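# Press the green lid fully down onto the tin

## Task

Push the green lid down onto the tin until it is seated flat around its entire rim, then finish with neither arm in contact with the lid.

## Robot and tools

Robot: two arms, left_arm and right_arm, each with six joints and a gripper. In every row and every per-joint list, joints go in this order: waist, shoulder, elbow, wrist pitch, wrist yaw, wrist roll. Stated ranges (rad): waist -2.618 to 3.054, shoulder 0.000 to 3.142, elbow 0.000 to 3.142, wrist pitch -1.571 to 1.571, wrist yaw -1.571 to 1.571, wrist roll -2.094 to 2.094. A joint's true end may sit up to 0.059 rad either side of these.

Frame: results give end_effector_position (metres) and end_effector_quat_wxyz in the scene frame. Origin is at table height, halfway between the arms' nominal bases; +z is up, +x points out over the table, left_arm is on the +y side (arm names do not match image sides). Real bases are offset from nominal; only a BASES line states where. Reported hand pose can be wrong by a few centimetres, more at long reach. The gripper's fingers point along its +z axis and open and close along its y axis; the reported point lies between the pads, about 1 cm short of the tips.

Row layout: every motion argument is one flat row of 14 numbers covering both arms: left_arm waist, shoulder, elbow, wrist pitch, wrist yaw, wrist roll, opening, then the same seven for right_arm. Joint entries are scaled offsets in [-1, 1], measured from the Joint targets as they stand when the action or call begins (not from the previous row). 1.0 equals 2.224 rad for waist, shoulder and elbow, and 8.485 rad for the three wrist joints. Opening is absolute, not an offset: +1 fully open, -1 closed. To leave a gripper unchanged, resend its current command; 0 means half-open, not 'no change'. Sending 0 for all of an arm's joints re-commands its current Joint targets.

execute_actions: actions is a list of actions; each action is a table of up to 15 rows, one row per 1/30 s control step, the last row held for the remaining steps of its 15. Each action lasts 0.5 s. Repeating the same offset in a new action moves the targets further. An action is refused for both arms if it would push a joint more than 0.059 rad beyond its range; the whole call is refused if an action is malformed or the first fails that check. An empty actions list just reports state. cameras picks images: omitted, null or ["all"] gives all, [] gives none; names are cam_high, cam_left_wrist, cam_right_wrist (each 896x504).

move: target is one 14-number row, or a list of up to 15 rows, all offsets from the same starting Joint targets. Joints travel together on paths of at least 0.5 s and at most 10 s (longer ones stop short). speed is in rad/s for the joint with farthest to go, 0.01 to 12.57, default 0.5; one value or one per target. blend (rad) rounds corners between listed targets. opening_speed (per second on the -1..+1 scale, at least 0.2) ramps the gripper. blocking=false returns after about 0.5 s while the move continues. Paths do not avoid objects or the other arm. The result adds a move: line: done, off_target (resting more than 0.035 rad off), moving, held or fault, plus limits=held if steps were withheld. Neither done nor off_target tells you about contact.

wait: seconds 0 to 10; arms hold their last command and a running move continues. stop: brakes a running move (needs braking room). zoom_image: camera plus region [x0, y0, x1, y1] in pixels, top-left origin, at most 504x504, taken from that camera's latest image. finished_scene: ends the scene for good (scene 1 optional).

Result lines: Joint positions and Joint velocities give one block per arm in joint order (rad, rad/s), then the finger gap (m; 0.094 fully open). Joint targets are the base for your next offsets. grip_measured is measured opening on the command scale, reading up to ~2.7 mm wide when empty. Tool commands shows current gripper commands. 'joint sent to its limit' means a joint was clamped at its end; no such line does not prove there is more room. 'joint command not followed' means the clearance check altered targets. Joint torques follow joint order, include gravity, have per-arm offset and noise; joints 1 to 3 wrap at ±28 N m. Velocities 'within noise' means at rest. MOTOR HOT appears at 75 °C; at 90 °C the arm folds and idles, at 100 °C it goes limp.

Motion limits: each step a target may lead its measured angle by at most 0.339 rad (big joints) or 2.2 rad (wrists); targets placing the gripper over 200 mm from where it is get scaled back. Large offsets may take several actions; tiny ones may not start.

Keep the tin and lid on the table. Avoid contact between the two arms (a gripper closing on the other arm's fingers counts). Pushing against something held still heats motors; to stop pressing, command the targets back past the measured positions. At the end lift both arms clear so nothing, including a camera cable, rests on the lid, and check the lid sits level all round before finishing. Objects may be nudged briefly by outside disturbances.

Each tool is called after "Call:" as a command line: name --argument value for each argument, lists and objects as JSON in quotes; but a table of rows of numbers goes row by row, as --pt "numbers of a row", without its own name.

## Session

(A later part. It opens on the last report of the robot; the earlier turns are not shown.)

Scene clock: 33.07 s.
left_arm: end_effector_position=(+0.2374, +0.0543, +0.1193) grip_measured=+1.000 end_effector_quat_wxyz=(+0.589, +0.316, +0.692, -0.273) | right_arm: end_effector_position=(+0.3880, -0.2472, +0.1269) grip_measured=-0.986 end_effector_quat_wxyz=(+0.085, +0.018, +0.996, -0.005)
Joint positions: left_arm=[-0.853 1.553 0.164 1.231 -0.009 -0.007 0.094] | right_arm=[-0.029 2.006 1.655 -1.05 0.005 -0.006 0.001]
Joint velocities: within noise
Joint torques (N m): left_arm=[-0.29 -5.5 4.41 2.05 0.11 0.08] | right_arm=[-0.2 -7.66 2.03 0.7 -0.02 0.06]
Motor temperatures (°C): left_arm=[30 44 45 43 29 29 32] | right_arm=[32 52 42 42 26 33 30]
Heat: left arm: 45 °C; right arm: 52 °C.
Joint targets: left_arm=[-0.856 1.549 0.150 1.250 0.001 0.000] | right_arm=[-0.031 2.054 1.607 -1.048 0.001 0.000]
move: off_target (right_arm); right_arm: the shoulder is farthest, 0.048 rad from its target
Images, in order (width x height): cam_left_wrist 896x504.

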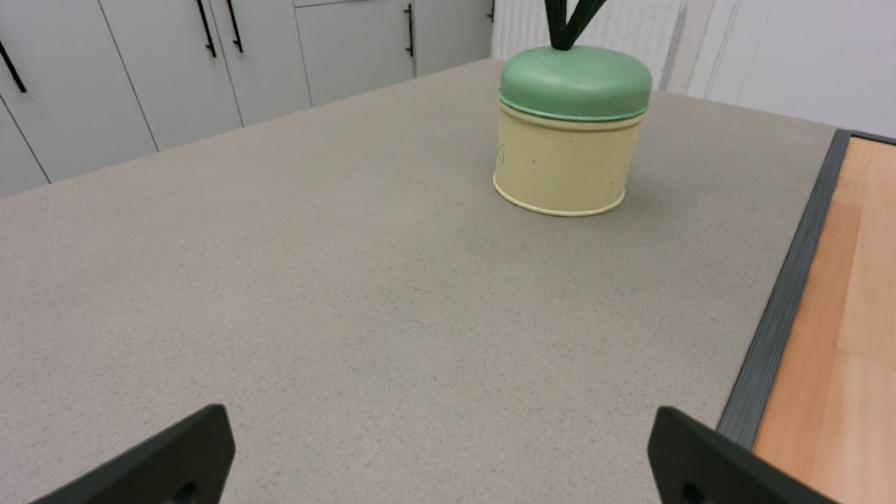

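Call:
move --pt "0 0 0 0 0 0 1 0 -0.01 0.045 0 0 0 -1" --pt "0 0 0 0 0 0 1 0.0135 -0.0616 -0.015 -0.005 0 0 -1" --speed 0.3 --cameras '["cam_left_wrist","cam_right_wrist"]'

Call:
zoom_image --camera "cam_left_wrist" --region '[485, 30, 665, 150]'

Scene clock: 35.90 s.
left_arm: end_effector_position=(+0.2374, +0.0543, +0.1193) grip_measured=+1.000 end_effector_quat_wxyz=(+0.589, +0.316, +0.692, -0.273) | right_arm: end_effector_position=(+0.3673, -0.2367, +0.1283) grip_measured=-0.986 end_effector_quat_wxyz=(+0.070, +0.006, +0.998, -0.003)
Joint positions: left_arm=[-0.853 1.553 0.164 1.231 -0.009 -0.007 0.094] | right_arm=[-0.005 1.951 1.588 -1.067 0.005 -0.006 0.001]
Joint velocities: within noise
Joint torques (N m): left_arm=[-0.29 -5.5 4.4 2.04 0.11 0.08] | right_arm=[0.34 -14.89 4.55 0.34 -0.02 0.03]
Motor temperatures (°C): left_arm=[30 44 45 43 29 28 32] | right_arm=[32 52 41 42 26 33 30]
Heat: left arm: 45 °C; right arm: 52 °C.
Joint targets: left_arm=[-0.856 1.549 0.150 1.250 0.001 0.000] | right_arm=[-0.001 1.918 1.574 -1.091 0.001 0.000]
move: done
Images, in order (width x height): cam_left_wrist 896x504, cam_right_wrist 896x504.

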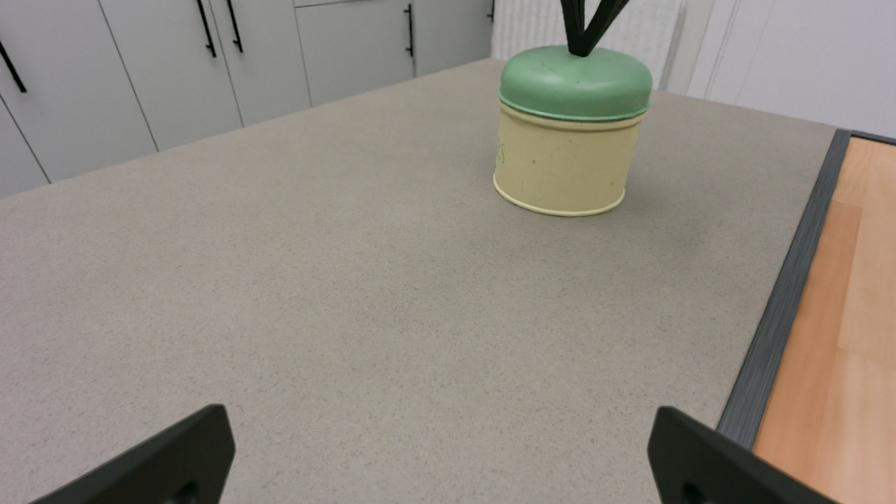

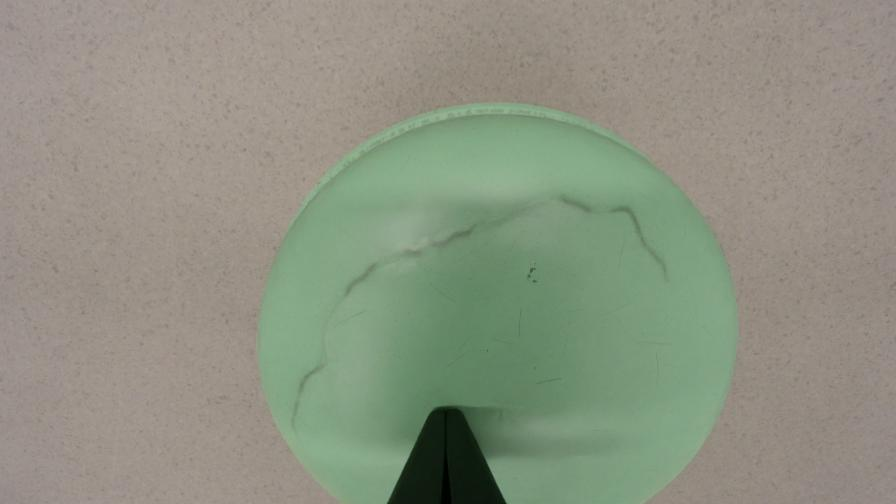

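Scaled by 2.800.

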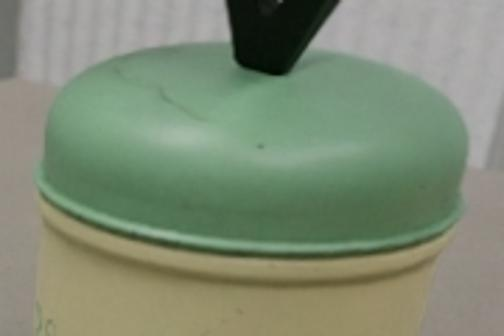

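Call:
move --target '[0,0,0,0,0,0,1,0,0.05,-0.036,0,0,0,-1]' --speed 0.15 --cameras '["cam_left_wrist"]'

Call:
zoom_image --camera "cam_left_wrist" --region '[485, 30, 665, 150]'

Scene clock: 37.87 s.
left_arm: end_effector_position=(+0.2374, +0.0543, +0.1193) grip_measured=+1.000 end_effector_quat_wxyz=(+0.589, +0.316, +0.692, -0.273) | right_arm: end_effector_position=(+0.3657, -0.2366, +0.1251) grip_measured=-0.986 end_effector_quat_wxyz=(+0.073, +0.006, +0.997, -0.003)
Joint positions: left_arm=[-0.853 1.553 0.164 1.231 -0.009 -0.007 0.094] | right_arm=[-0.005 1.942 1.562 -1.045 0.005 -0.006 0.001]
Joint velocities: within noise
Joint torques (N m): left_arm=[-0.28 -5.49 4.41 2.04 0.11 0.08] | right_arm=[0.29 -3.38 0.46 0.12 -0.03 0.08]
Motor temperatures (°C): left_arm=[30 44 45 44 29 28 32] | right_arm=[32 52 41 41 26 33 30]
Heat: left arm: 45 °C; right arm: 52 °C.
Joint targets: left_arm=[-0.856 1.549 0.150 1.250 0.001 0.000] | right_arm=[-0.001 2.029 1.493 -1.090 0.001 0.000]
move: off_target (right_arm); right_arm: the shoulder is farthest, 0.087 rad from its target
Images, in order (width x height): cam_left_wrist 896x504.

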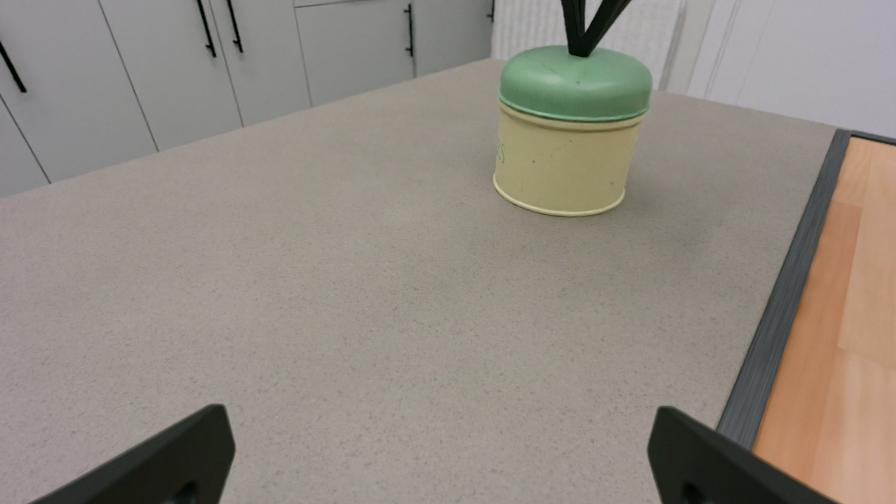

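Scaled by 2.800.

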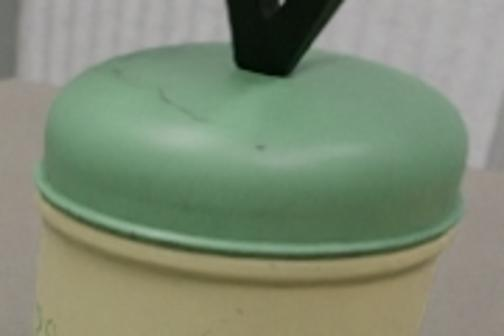

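Call:
move --target '[0,0,0,0,0,0,1,0,0.045,-0.036,0,0,0,-1]' --speed 0.15 --cameras '["cam_left_wrist"]'

Call:
zoom_image --camera "cam_left_wrist" --region '[485, 30, 665, 150]'

Scene clock: 39.37 s.
left_arm: end_effector_position=(+0.2374, +0.0543, +0.1193) grip_measured=+1.000 end_effector_quat_wxyz=(+0.589, +0.316, +0.692, -0.273) | right_arm: end_effector_position=(+0.3621, -0.2366, +0.1197) grip_measured=-0.986 end_effector_quat_wxyz=(+0.067, +0.006, +0.998, -0.003)
Joint positions: left_arm=[-0.853 1.553 0.164 1.231 -0.009 -0.007 0.094] | right_arm=[-0.005 1.942 1.542 -1.037 0.005 -0.006 0.001]
Joint velocities: within noise
Joint torques (N m): left_arm=[-0.29 -5.5 4.41 2.04 0.11 0.07] | right_arm=[0.29 6.45 -4.48 0.02 -0.04 0.04]
Motor temperatures (°C): left_arm=[29 44 45 44 29 28 32] | right_arm=[32 52 41 41 26 33 30]
Heat: left arm: 45 °C; right arm: 52 °C.
Joint targets: left_arm=[-0.856 1.549 0.150 1.250 0.001 0.000] | right_arm=[-0.001 2.129 1.413 -1.091 0.001 0.000]
move: off_target (right_arm); right_arm: the shoulder is farthest, 0.187 rad from its target
Images, in order (width x height): cam_left_wrist 896x504.

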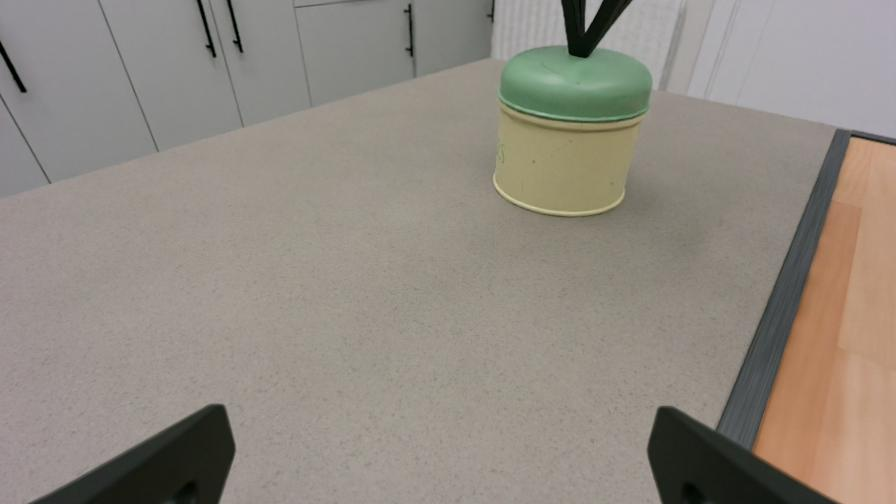

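Scaled by 2.800.

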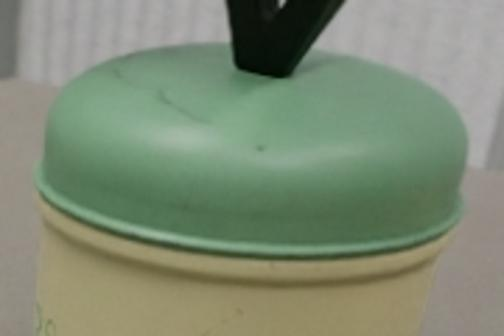

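Call:
move --target '[0,0,0,0,0,0,1,0,0.04,-0.036,0,0,0,-1]' --speed 0.15 --cameras '["cam_left_wrist"]'

Call:
zoom_image --camera "cam_left_wrist" --region '[485, 30, 665, 150]'

Scene clock: 40.83 s.
left_arm: end_effector_position=(+0.2374, +0.0543, +0.1193) grip_measured=+1.000 end_effector_quat_wxyz=(+0.589, +0.316, +0.692, -0.273) | right_arm: end_effector_position=(+0.3611, -0.2366, +0.1170) grip_measured=-0.986 end_effector_quat_wxyz=(+0.066, +0.006, +0.998, -0.003)
Joint positions: left_arm=[-0.853 1.553 0.164 1.231 -0.009 -0.007 0.094] | right_arm=[-0.005 1.942 1.532 -1.029 0.005 -0.006 0.001]
Joint velocities: within noise
Joint torques (N m): left_arm=[-0.29 -5.5 4.4 2.04 0.11 0.08] | right_arm=[0.2 15.65 -10.06 -0.03 -0.03 0.06]
Motor temperatures (°C): left_arm=[29 44 45 44 29 28 32] | right_arm=[32 52 41 41 26 33 30]
Heat: left arm: 45 °C; right arm: 52 °C.
Joint targets: left_arm=[-0.856 1.549 0.150 1.250 0.001 0.000] | right_arm=[-0.001 2.218 1.333 -1.091 0.001 0.000]
move: off_target (right_arm); right_arm: the shoulder is farthest, 0.276 rad from its target
Images, in order (width x height): cam_left_wrist 896x504.

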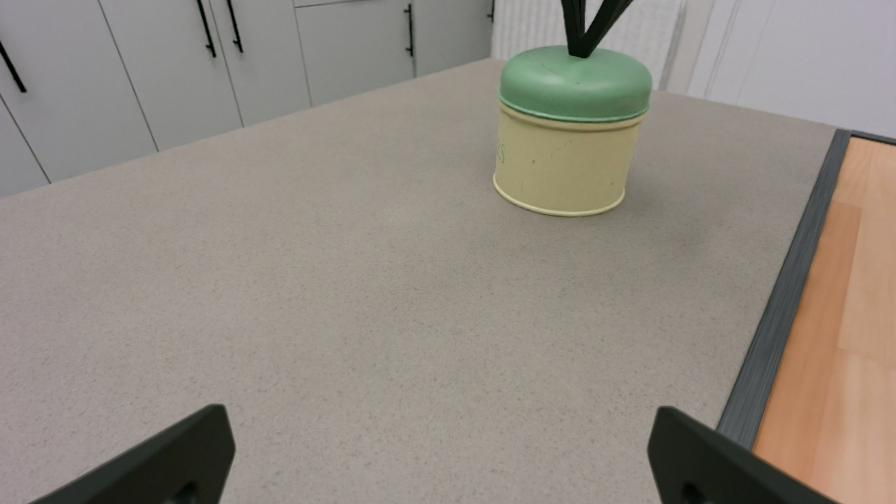

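Scaled by 2.800.

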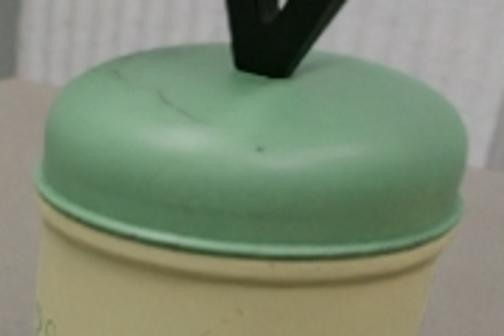

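Call:
move --target '[0,0,0,0,0,0,1,0,-0.14,0.12,0,0,0,-1]' --speed 0.4 --cameras '["cam_left_wrist","cam_right_wrist"]'

Call:
zoom_image --camera "cam_left_wrist" --region '[485, 30, 665, 150]'

Scene clock: 42.93 s.
left_arm: end_effector_position=(+0.2374, +0.0543, +0.1193) grip_measured=+1.000 end_effector_quat_wxyz=(+0.589, +0.316, +0.692, -0.273) | right_arm: end_effector_position=(+0.3612, -0.2366, +0.1301) grip_measured=-0.986 end_effector_quat_wxyz=(+0.067, +0.006, +0.998, -0.003)
Joint positions: left_arm=[-0.853 1.553 0.164 1.231 -0.009 -0.007 0.094] | right_arm=[-0.005 1.932 1.569 -1.073 0.005 -0.006 0.001]
Joint velocities: within noise
Joint torques (N m): left_arm=[-0.29 -5.5 4.41 2.05 0.11 0.07] | right_arm=[0.35 -13.87 7.9 0.4 -0.04 0.04]
Motor temperatures (°C): left_arm=[29 44 45 44 29 28 32] | right_arm=[32 53 42 41 26 33 30]
Heat: left arm: 45 °C; right arm: 53 °C.
Joint targets: left_arm=[-0.856 1.549 0.150 1.250 0.001 0.000] | right_arm=[-0.001 1.906 1.600 -1.091 0.001 0.000]
move: done
Images, in order (width x height): cam_left_wrist 896x504, cam_right_wrist 896x504.

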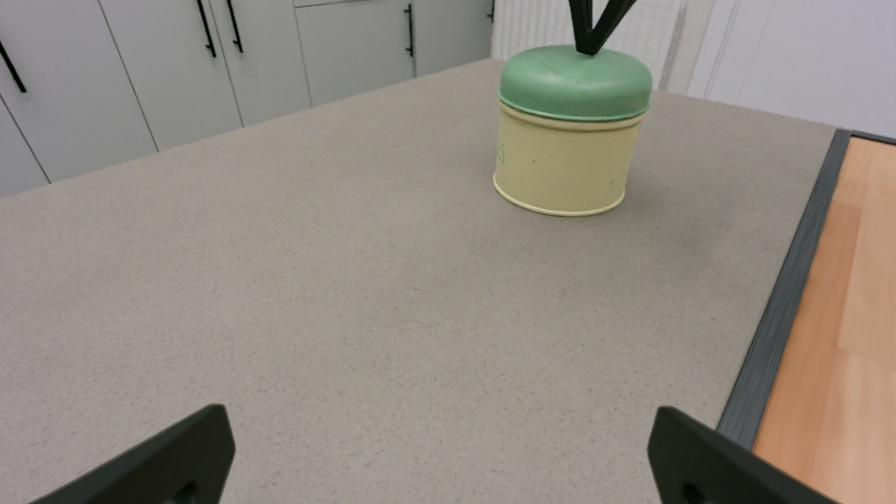

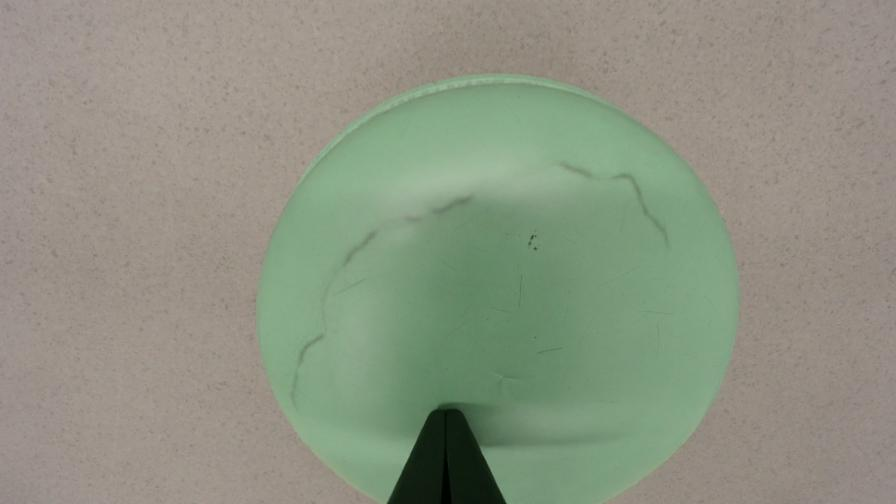

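Scaled by 2.800.

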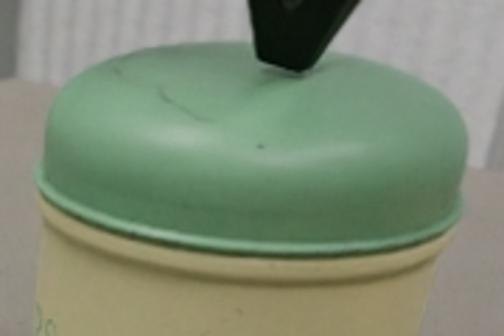

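Call:
move --target '[-0.07,0.135,0.135,0.0236,0,0,1,0,0,0,0,0,0,-1]' --speed 0.5 --cameras '["cam_left_wrist"]'

Scene clock: 45.00 s.
left_arm: end_effector_position=(+0.2289, -0.0426, +0.1528) grip_measured=+1.000 end_effector_quat_wxyz=(+0.620, +0.342, +0.613, -0.350) | right_arm: end_effector_position=(+0.3610, -0.2366, +0.1301) grip_measured=-0.986 end_effector_quat_wxyz=(+0.067, +0.006, +0.998, -0.003)
Joint positions: left_arm=[-1.009 1.827 0.434 1.407 -0.006 -0.005 0.094] | right_arm=[-0.005 1.932 1.569 -1.074 0.005 -0.006 0.001]
Joint velocities: within noise
Joint torques (N m): left_arm=[-0.21 -6.23 7.21 2.26 0.08 0.06] | right_arm=[0.28 -13.75 7.82 0.4 -0.02 0.04]
Motor temperatures (°C): left_arm=[29 44 45 44 29 28 32] | right_arm=[32 54 42 41 26 33 30]
Heat: left arm: 45 °C; right arm: 54 °C.
Joint targets: left_arm=[-1.012 1.850 0.451 1.450 0.000 0.000] | right_arm=[-0.001 1.906 1.600 -1.091 0.001 0.000]
move: off_target (left_arm); left_arm: the wrist pitch is farthest, 0.043 rad from its target
Images, in order (width x height): cam_left_wrist 896x504.

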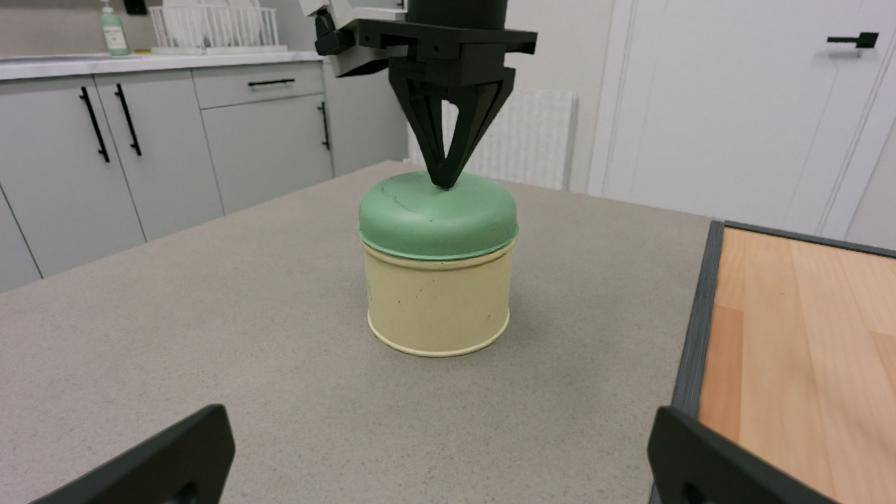

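Call:
zoom_image --camera "cam_left_wrist" --region '[345, 165, 535, 285]'

Scaled by 2.653.

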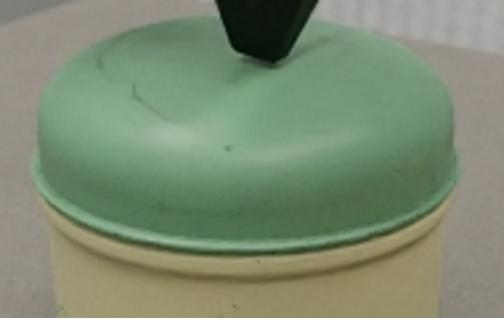

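Call:
move --pt "0 0 0 0 0 0 1 0.018 -0.0247 -0.0247 0 0 0 -1" --pt "0 0 0 0 0 0 1 0.018 0.04 -0.1 0 0 0 -1" --speed 0.2 --cameras '["cam_left_wrist"]'

Call:
zoom_image --camera "cam_left_wrist" --region '[345, 165, 535, 285]'

Scene clock: 49.20 s.
left_arm: end_effector_position=(+0.2289, -0.0426, +0.1528) grip_measured=+1.000 end_effector_quat_wxyz=(+0.620, +0.342, +0.613, -0.350) | right_arm: end_effector_position=(+0.3371, -0.2199, +0.1183) grip_measured=-0.986 end_effector_quat_wxyz=(+0.048, -0.016, +0.999, -0.002)
Joint positions: left_arm=[-1.009 1.827 0.434 1.407 -0.006 -0.005 0.094] | right_arm=[0.038 1.884 1.461 -1.053 0.004 -0.006 0.001]
Joint velocities: within noise
Joint torques (N m): left_arm=[-0.21 -6.24 7.2 2.26 0.08 0.05] | right_arm=[-0.01 -0.24 -0.95 0.13 -0.01 0.08]
Motor temperatures (°C): left_arm=[29 44 46 44 29 28 32] | right_arm=[32 54 42 40 26 33 30]
Heat: left arm: 46 °C; right arm: 54 °C.
Joint targets: left_arm=[-1.012 1.850 0.451 1.450 0.000 0.000] | right_arm=[0.039 1.995 1.378 -1.090 0.001 0.000]
move: off_target (left_arm, right_arm); left_arm: the wrist pitch is farthest, 0.043 rad from its target; right_arm: the shoulder is farthest, 0.111 rad from its target
Images, in order (width x height): cam_left_wrist 896x504.

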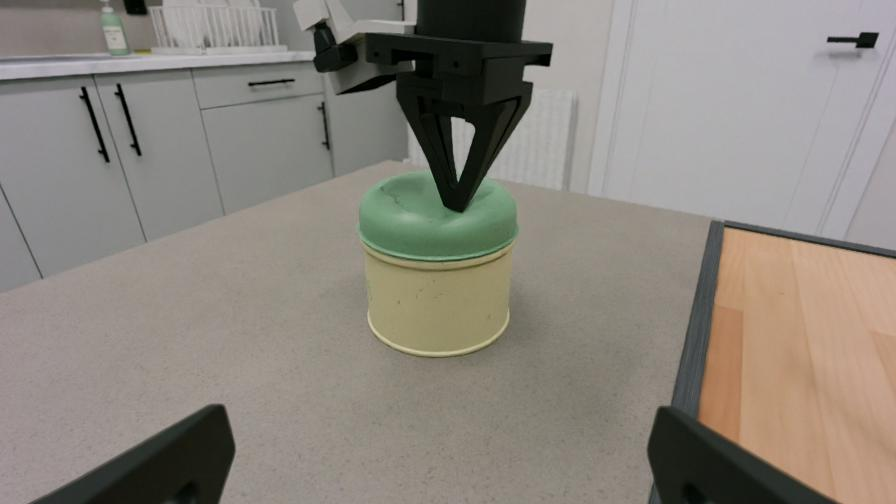

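Scaled by 2.653.

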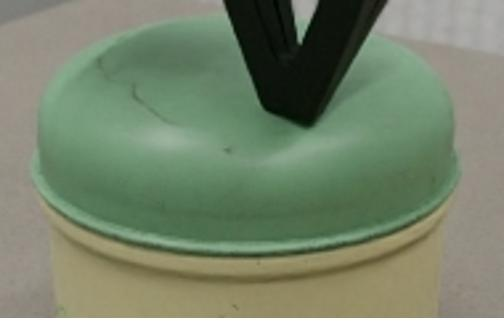

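Call:
move --target '[0,0,0,0,0,0,1,0,0.045,-0.036,0,0,0,-1]' --speed 0.15 --cameras '[]'

Call:
move --target '[0,0,0,0,0,0,1,0,0.03,-0.036,0,0,0,-1]' --speed 0.15 --cameras '["cam_left_wrist"]'

Call:
zoom_image --camera "cam_left_wrist" --region '[345, 165, 535, 285]'

Scene clock: 51.03 s.
left_arm: end_effector_position=(+0.2289, -0.0426, +0.1528) grip_measured=+1.000 end_effector_quat_wxyz=(+0.620, +0.342, +0.613, -0.350) | right_arm: end_effector_position=(+0.3350, -0.2199, +0.1146) grip_measured=-0.986 end_effector_quat_wxyz=(+0.045, -0.016, +0.999, -0.001)
Joint positions: left_arm=[-1.009 1.827 0.434 1.407 -0.006 -0.005 0.094] | right_arm=[0.038 1.884 1.447 -1.044 0.004 -0.006 0.001]
Joint velocities: within noise
Joint torques (N m): left_arm=[-0.2 -6.23 7.2 2.26 0.08 0.06] | right_arm=[-0.01 9.98 -6.2 0.01 -0.03 0.04]
Motor temperatures (°C): left_arm=[29 44 46 44 29 28 32] | right_arm=[32 54 42 40 26 33 30]
Heat: left arm: 46 °C; right arm: 54 °C.
Joint targets: left_arm=[-1.012 1.850 0.451 1.450 0.000 0.000] | right_arm=[0.039 2.095 1.298 -1.091 0.001 0.000]
move: off_target (left_arm, right_arm); left_arm: the wrist pitch is farthest, 0.043 rad from its target; right_arm: the shoulder is farthest, 0.211 rad from its target
No camera images: "cameras" was empty.

Scene clock: 51.80 s.
left_arm: end_effector_position=(+0.2289, -0.0426, +0.1528) grip_measured=+1.000 end_effector_quat_wxyz=(+0.620, +0.342, +0.613, -0.350) | right_arm: end_effector_position=(+0.3340, -0.2198, +0.1121) grip_measured=-0.986 end_effector_quat_wxyz=(+0.044, -0.016, +0.999, -0.001)
Joint positions: left_arm=[-1.009 1.827 0.434 1.407 -0.006 -0.005 0.094] | right_arm=[0.038 1.884 1.437 -1.036 0.003 -0.006 0.001]
Joint velocities: within noise
Joint torques (N m): left_arm=[-0.21 -6.26 7.2 2.26 0.08 0.06] | right_arm=[0.08 16.84 -11.79 -0.03 0.01 0.05]
Motor temperatures (°C): left_arm=[29 44 46 44 29 28 32] | right_arm=[32 54 42 40 26 33 30]
Heat: left arm: 46 °C; right arm: 54 °C.
Joint targets: left_arm=[-1.012 1.850 0.451 1.450 0.000 0.000] | right_arm=[0.039 2.162 1.218 -1.091 0.001 0.000]
move: off_target (left_arm, right_arm); left_arm: the wrist pitch is farthest, 0.043 rad from its target; right_arm: the shoulder is farthest, 0.278 rad from its target
Images, in order (width x height): cam_left_wrist 896x504.

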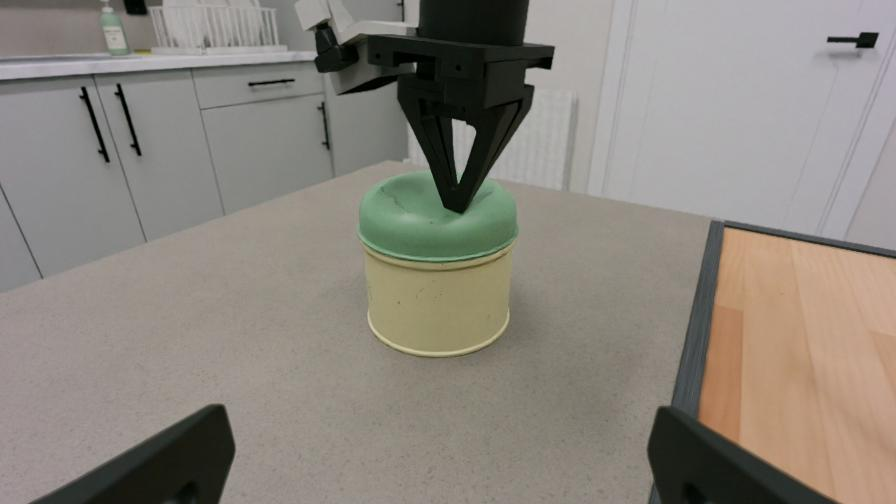

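Scaled by 2.653.

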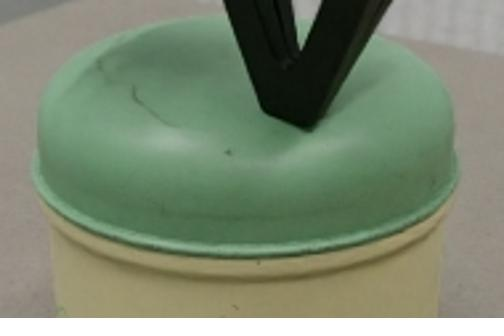

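Call:
move --target '[0,0,0,0,0,0,1,0,-0.14,0.16,0,0,0,-1]' --speed 0.5 --cameras '["cam_left_wrist"]'

Call:
zoom_image --camera "cam_left_wrist" --region '[345, 165, 535, 285]'

Scene clock: 53.40 s.
left_arm: end_effector_position=(+0.2289, -0.0426, +0.1528) grip_measured=+1.000 end_effector_quat_wxyz=(+0.620, +0.342, +0.613, -0.350) | right_arm: end_effector_position=(+0.3552, -0.2193, +0.1421) grip_measured=-0.986 end_effector_quat_wxyz=(+0.079, -0.016, +0.997, -0.001)
Joint positions: left_arm=[-1.009 1.827 0.434 1.407 -0.006 -0.005 0.094] | right_arm=[0.038 1.883 1.548 -1.078 0.003 -0.006 0.001]
Joint velocities: within noise
Joint torques (N m): left_arm=[-0.23 -6.22 7.21 2.26 0.08 0.06] | right_arm=[-0.01 -14.08 7.6 0.48 0.01 0.03]
Motor temperatures (°C): left_arm=[29 44 46 44 29 28 32] | right_arm=[32 54 42 40 26 33 30]
Heat: left arm: 46 °C; right arm: 54 °C.
Joint targets: left_arm=[-1.012 1.850 0.451 1.450 0.000 0.000] | right_arm=[0.039 1.851 1.574 -1.091 0.001 0.000]
move: off_target (left_arm); left_arm: the wrist pitch is farthest, 0.043 rad from its target
Images, in order (width x height): cam_left_wrist 896x504.

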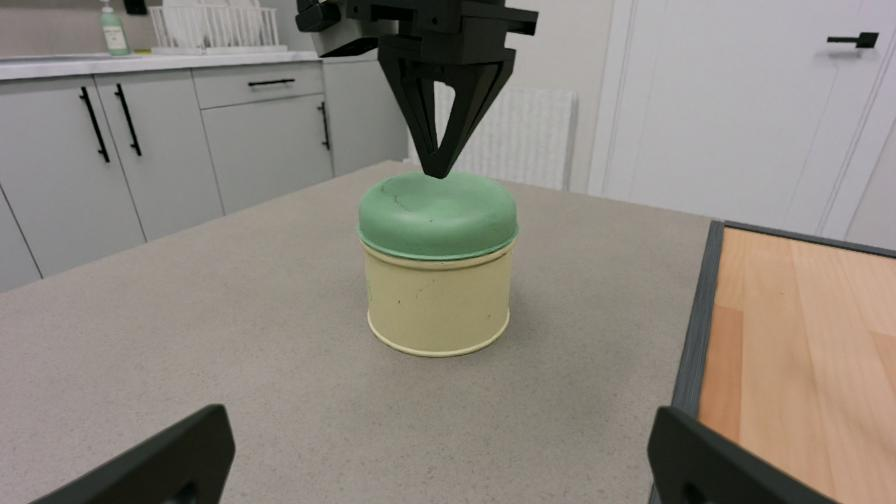

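Scaled by 2.653.

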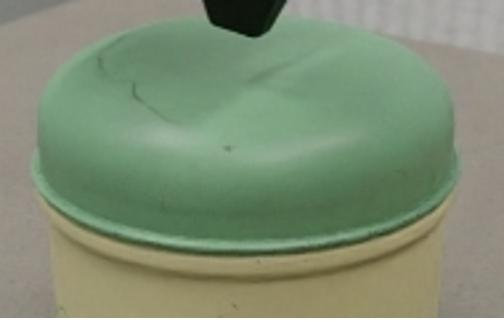

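Call:
zoom_image --camera "cam_left_wrist" --region '[350, 200, 440, 270]'

Call:
zoom_image --camera "cam_left_wrist" --region '[440, 200, 530, 270]'

Scaled by 5.600.

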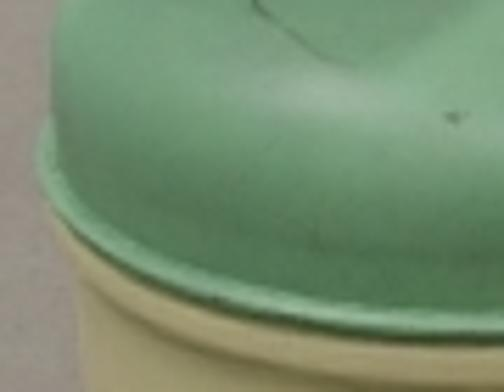

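Scaled by 5.600.

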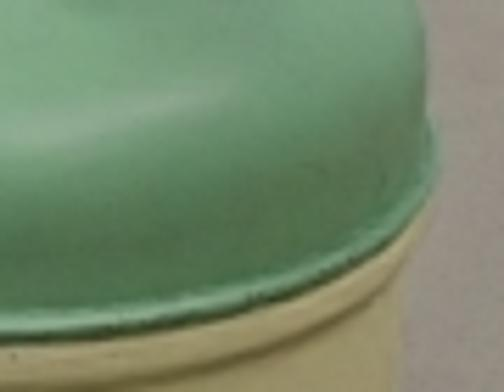

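Call:
move --pt "0 0 0 0 0 0 1 -0.062 0.065 0.065 0 0 0 -1" --pt "0 0 0 0 0 0 1 -0.062 0.13 0.0 0 0 0 -1" --pt "0 0 0 0 0 0 1 -0.062 0.184 -0.056 0 0 0 -1" --speed '[0.4,0.15,0.2]' --cameras '["cam_left_wrist"]'

Call:
zoom_image --camera "cam_left_wrist" --region '[345, 165, 535, 285]'

Scene clock: 59.10 s.
left_arm: end_effector_position=(+0.2289, -0.0426, +0.1528) grip_measured=+1.000 end_effector_quat_wxyz=(+0.620, +0.342, +0.613, -0.350) | right_arm: end_effector_position=(+0.3801, -0.2781, +0.1164) grip_measured=-0.986 end_effector_quat_wxyz=(+0.072, +0.056, +0.996, -0.006)
Joint positions: left_arm=[-1.009 1.827 0.434 1.407 -0.006 -0.005 0.094] | right_arm=[-0.105 2.014 1.629 -1.04 0.002 -0.006 0.001]
Joint velocities: within noise
Joint torques (N m): left_arm=[-0.23 -6.24 7.2 2.26 0.08 0.06] | right_arm=[0.38 11.9 -8.31 0.11 0 0.08]
Motor temperatures (°C): left_arm=[29 44 47 45 29 28 32] | right_arm=[32 53 42 40 26 33 30]
Heat: left arm: 47 °C; right arm: 53 °C.
Joint targets: left_arm=[-1.012 1.850 0.451 1.450 0.000 0.000] | right_arm=[-0.099 2.260 1.449 -1.091 0.001 0.000]
move: off_target (left_arm, right_arm); left_arm: the wrist pitch is farthest, 0.043 rad from its target; right_arm: the shoulder is farthest, 0.247 rad from its target
Images, in order (width x height): cam_left_wrist 896x504.

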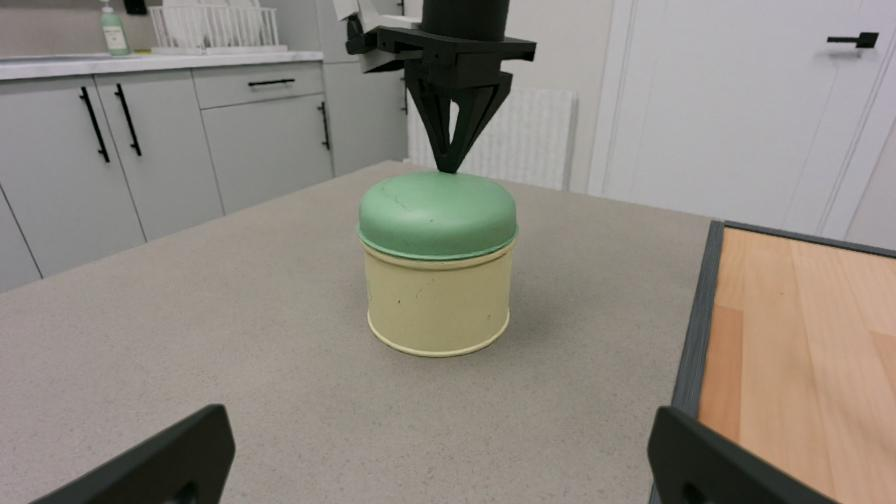

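Scaled by 2.653.

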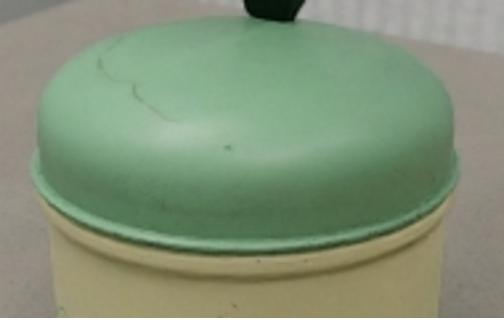

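Call:
move --pt "0 0 0 0 0 0 1 0 -0.1187 0.14 0 0 0 -1" --pt "0 0 0 0 0 0 1 0.059 -0.1187 0.13 0 0 0 -1" --pt "0 0 0 0 0 0 1 0.059 -0.05 0.06 0 0 0 -1" --pt "0 0 0 0 0 0 1 0.059 0.0 0.0 0 0 0 -1" --speed '[0.5,0.4,0.17,0.25]' --cameras '["cam_left_wrist"]'

Call:
zoom_image --camera "cam_left_wrist" --region '[345, 165, 535, 285]'

Scene clock: 63.37 s.
left_arm: end_effector_position=(+0.2289, -0.0426, +0.1528) grip_measured=+1.000 end_effector_quat_wxyz=(+0.620, +0.342, +0.613, -0.350) | right_arm: end_effector_position=(+0.3857, -0.2182, +0.1159) grip_measured=-0.986 end_effector_quat_wxyz=(+0.078, -0.015, +0.997, +0.001)
Joint positions: left_arm=[-1.009 1.827 0.434 1.407 -0.006 -0.005 0.094] | right_arm=[0.037 2.015 1.627 -1.027 -0.001 -0.006 0.001]
Joint velocities: within noise
Joint torques (N m): left_arm=[-0.23 -6.24 7.21 2.26 0.08 0.06] | right_arm=[-0.38 11.56 -8.27 -0.02 0.04 0.05]
Motor temperatures (°C): left_arm=[29 44 47 45 29 28 31] | right_arm=[32 53 42 40 26 33 30]
Heat: left arm: 47 °C; right arm: 53 °C.
Joint targets: left_arm=[-1.012 1.850 0.451 1.450 0.000 0.000] | right_arm=[0.032 2.260 1.449 -1.090 0.001 0.000]
move: off_target (left_arm, right_arm); left_arm: the wrist pitch is farthest, 0.043 rad from its target; right_arm: the shoulder is farthest, 0.245 rad from its target
Images, in order (width x height): cam_left_wrist 896x504.

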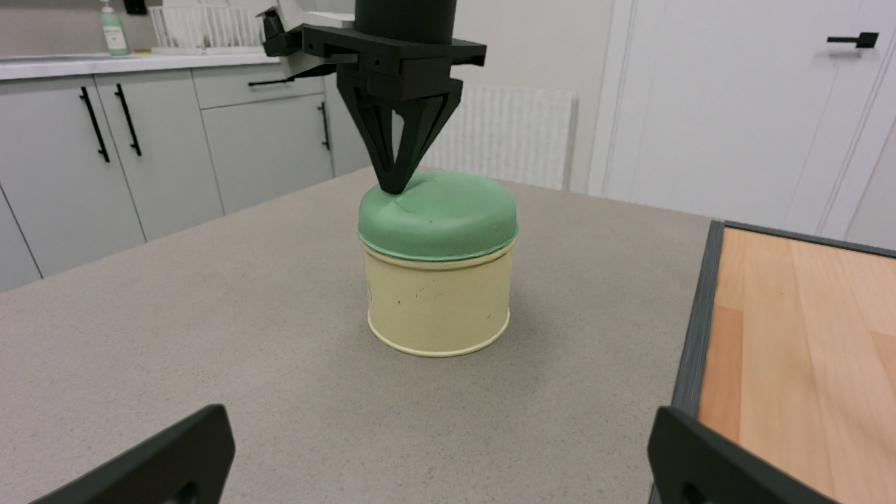

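Scaled by 2.653.

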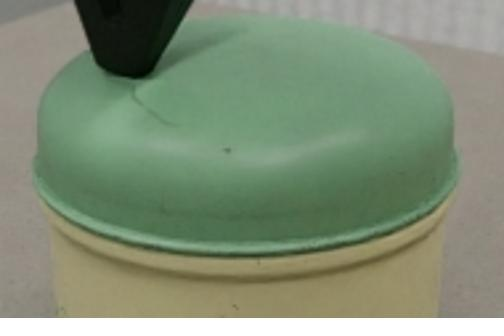

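Call:
move --pt "0 0 0 0 0 0 1 0 -0.1187 0.14 0 0 0 -1" --pt "0 0 0 0 0 0 1 -0.059 -0.195 0.052 0 0 0 -1" --pt "0 0 0 0 0 0 1 -0.059 -0.13 -0.03 0 0 0 -1" --pt "0 0 0 0 0 0 1 -0.059 -0.074 -0.094 0 0 0 -1" --speed '[0.5,0.4,0.17,0.25]' --cameras '["cam_left_wrist"]'

Call:
zoom_image --camera "cam_left_wrist" --region '[345, 165, 535, 285]'

Scene clock: 67.83 s.
left_arm: end_effector_position=(+0.2289, -0.0426, +0.1528) grip_measured=+1.000 end_effector_quat_wxyz=(+0.620, +0.342, +0.613, -0.350) | right_arm: end_effector_position=(+0.3289, -0.2693, +0.1134) grip_measured=-0.986 end_effector_quat_wxyz=(+0.044, +0.053, +0.998, -0.002)
Joint positions: left_arm=[-1.009 1.827 0.434 1.407 -0.006 -0.005 0.094] | right_arm=[-0.099 1.87 1.425 -1.036 -0.001 -0.006 0.001]
Joint velocities: within noise
Joint torques (N m): left_arm=[-0.23 -6.24 7.21 2.26 0.08 0.06] | right_arm=[-0.05 11.52 -9.01 -0.06 0.04 0.05]
Motor temperatures (°C): left_arm=[29 44 47 45 29 28 31] | right_arm=[32 53 43 39 26 33 30]
Heat: left arm: 47 °C; right arm: 53 °C.
Joint targets: left_arm=[-1.012 1.850 0.451 1.450 0.000 0.000] | right_arm=[-0.099 2.095 1.240 -1.091 0.001 0.000]
move: off_target (left_arm, right_arm); left_arm: the wrist pitch is farthest, 0.043 rad from its target; right_arm: the shoulder is farthest, 0.225 rad from its target
Images, in order (width x height): cam_left_wrist 896x504.

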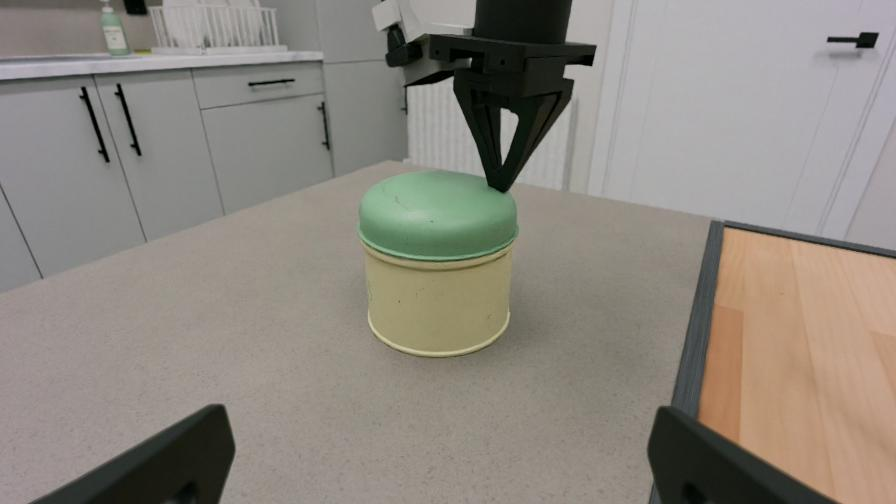

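Scaled by 2.653.

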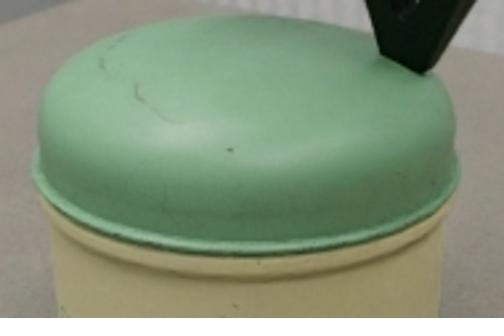

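Release, back right arm away, and compare from its own side view.

Call:
move --pt "0 0 0 0 0 0 1 0 -0.13 0.17 0 0 0 -1" --pt "0 0 0 0 0 0 1 0.08 -0.4 -0.38 0.27 0 0 -1" --speed '[0.5,0.9]'

Call:
zoom_image --camera "cam_left_wrist" --region '[345, 165, 535, 285]'

Scene clock: 73.10 s.
left_arm: end_effector_position=(+0.2289, -0.0426, +0.1528) grip_measured=+1.000 end_effector_quat_wxyz=(+0.620, +0.342, +0.613, -0.350) | right_arm: end_effector_position=(+0.3389, -0.2058, +0.3555) grip_measured=-0.986 end_effector_quat_wxyz=(+0.819, -0.019, +0.573, +0.023)
Joint positions: left_arm=[-1.009 1.827 0.434 1.407 -0.006 -0.005 0.094] | right_arm=[0.073 1.226 0.405 1.172 -0.001 -0.005 0.001]
Joint velocities: within noise
Joint torques (N m): left_arm=[-0.21 -6.24 7.21 2.26 0.07 0.06] | right_arm=[0.47 -5.86 4.83 2.17 0.06 0.04]
Motor temperatures (°C): left_arm=[29 44 47 45 29 28 31] | right_arm=[32 53 42 40 26 33 30]
Heat: left arm: 47 °C; right arm: 53 °C.
Joint targets: left_arm=[-1.012 1.850 0.451 1.450 0.000 0.000] | right_arm=[0.079 1.206 0.394 1.200 0.001 0.000]
move: off_target (left_arm); left_arm: the wrist pitch is farthest, 0.043 rad from its target

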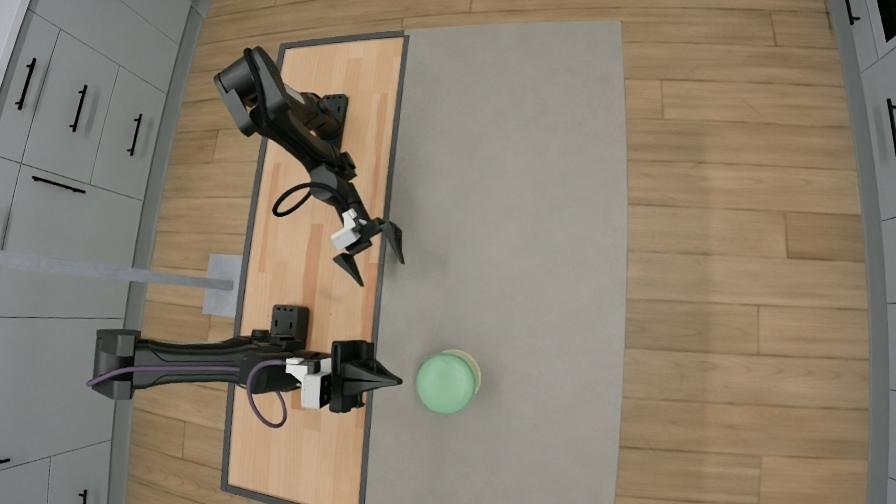

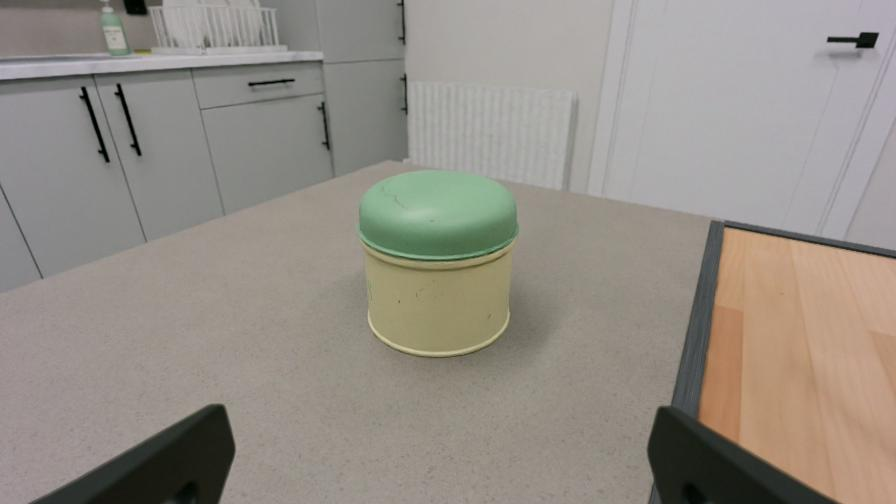

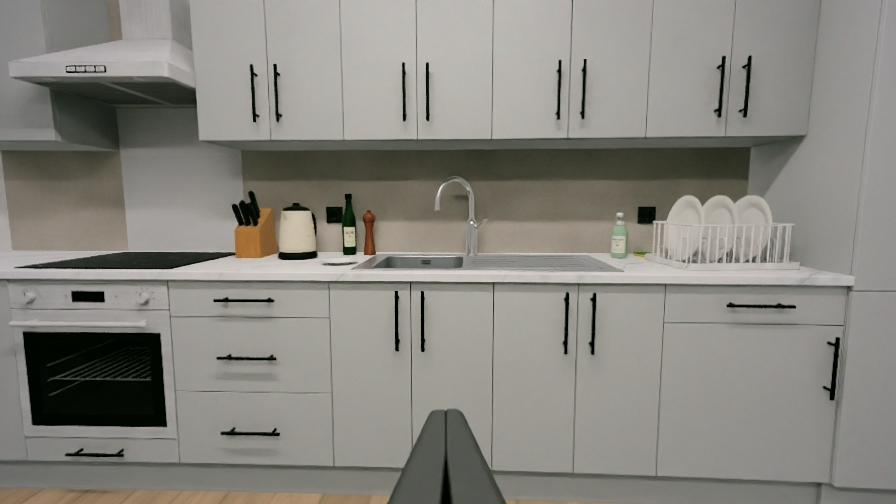

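Scaled by 2.653.

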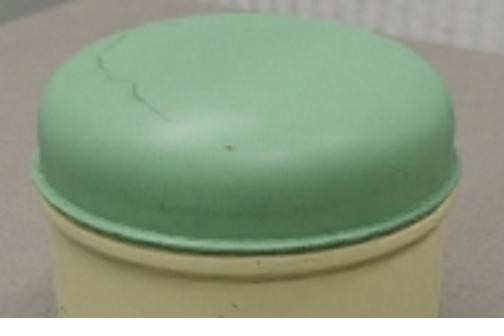

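Call:
move --target '[0,0,0,0,0,0,1,-0.049,-0.1826,-0.1547,-0.0884,0,0,-1]' --speed 0.7 --cameras '["cam_right_wrist"]'

Scene clock: 75.97 s.
left_arm: end_effector_position=(+0.2289, -0.0426, +0.1528) grip_measured=+1.000 end_effector_quat_wxyz=(+0.620, +0.342, +0.613, -0.350) | right_arm: end_effector_position=(+0.2598, -0.2393, +0.1539) grip_measured=-0.986 end_effector_quat_wxyz=(+0.593, +0.012, +0.805, -0.012)
Joint positions: left_arm=[-1.009 1.827 0.434 1.407 -0.006 -0.005 0.094] | right_arm=[-0.024 0.814 0.058 0.455 -0.001 -0.005 0.001]
Joint velocities: within noise
Joint torques (N m): left_arm=[-0.21 -6.23 7.21 2.26 0.08 0.06] | right_arm=[-0.43 -1.74 5.39 2.05 0.03 0.04]
Motor temperatures (°C): left_arm=[29 44 47 45 29 28 31] | right_arm=[32 52 42 41 26 33 30]
Heat: left arm: 47 °C; right arm: 52 °C.
Joint targets: left_arm=[-1.012 1.850 0.451 1.450 0.000 0.000] | right_arm=[-0.030 0.800 0.050 0.450 0.001 0.000]
move: off_target (left_arm); left_arm: the wrist pitch is farthest, 0.043 rad from its target
Images, in order (width x height): cam_right_wrist 896x504.

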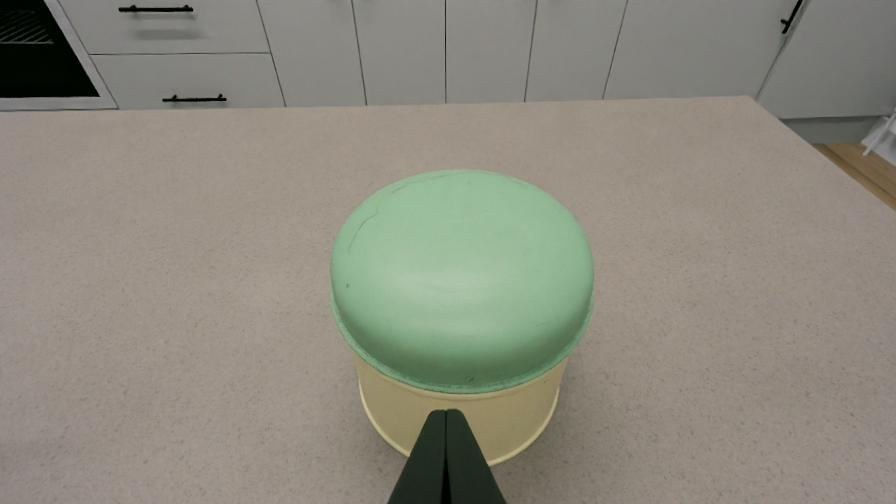

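Call:
zoom_image --camera "cam_right_wrist" --region '[320, 240, 610, 430]'

Scaled by 1.738.

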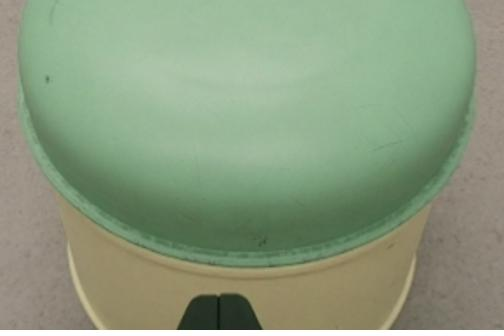

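Call:
move --target '[0.02,0.12,0.12,-0.006,0,0,1,0,0,0,0,0,0,-1]' --speed 0.5 --cameras '["cam_left_wrist"]'

Scene clock: 81.13 s.
left_arm: end_effector_position=(+0.2784, -0.0873, +0.1235) grip_measured=+1.000 end_effector_quat_wxyz=(+0.623, +0.332, +0.624, -0.336) | right_arm: end_effector_position=(+0.2597, -0.2393, +0.1536) grip_measured=-0.986 end_effector_quat_wxyz=(+0.592, +0.012, +0.805, -0.012)
Joint positions: left_arm=[-0.971 2.09 0.698 1.393 -0.006 -0.005 0.094] | right_arm=[-0.024 0.814 0.058 0.453 -0.001 -0.005 0.001]
Joint velocities: within noise
Joint torques (N m): left_arm=[0.28 -8.66 7.51 1.92 0.08 0.06] | right_arm=[-0.42 -1.68 5.35 2.08 0.04 0.07]
Motor temperatures (°C): left_arm=[29 44 47 45 29 28 31] | right_arm=[32 51 42 42 26 33 30]
Heat: left arm: 47 °C; right arm: 51 °C.
Joint targets: left_arm=[-0.967 2.117 0.718 1.400 0.000 0.000] | right_arm=[-0.030 0.800 0.050 0.450 0.001 0.000]
move: done
Images, in order (width x height): cam_left_wrist 896x504.

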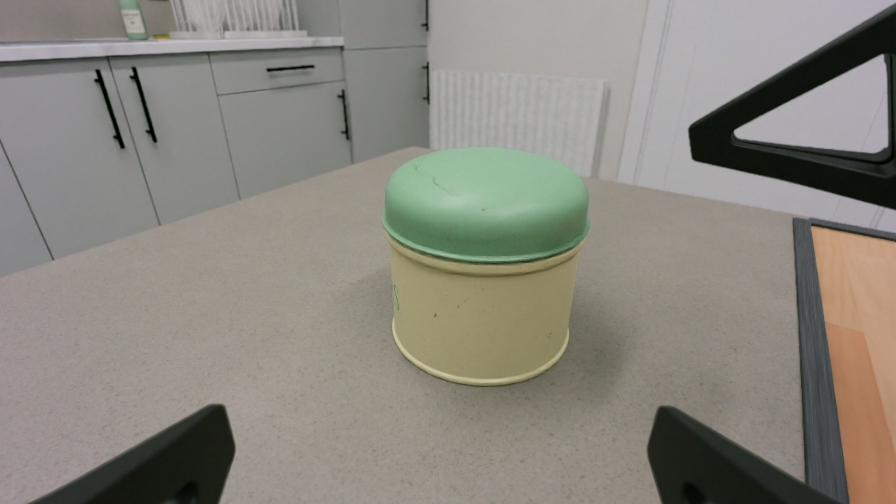

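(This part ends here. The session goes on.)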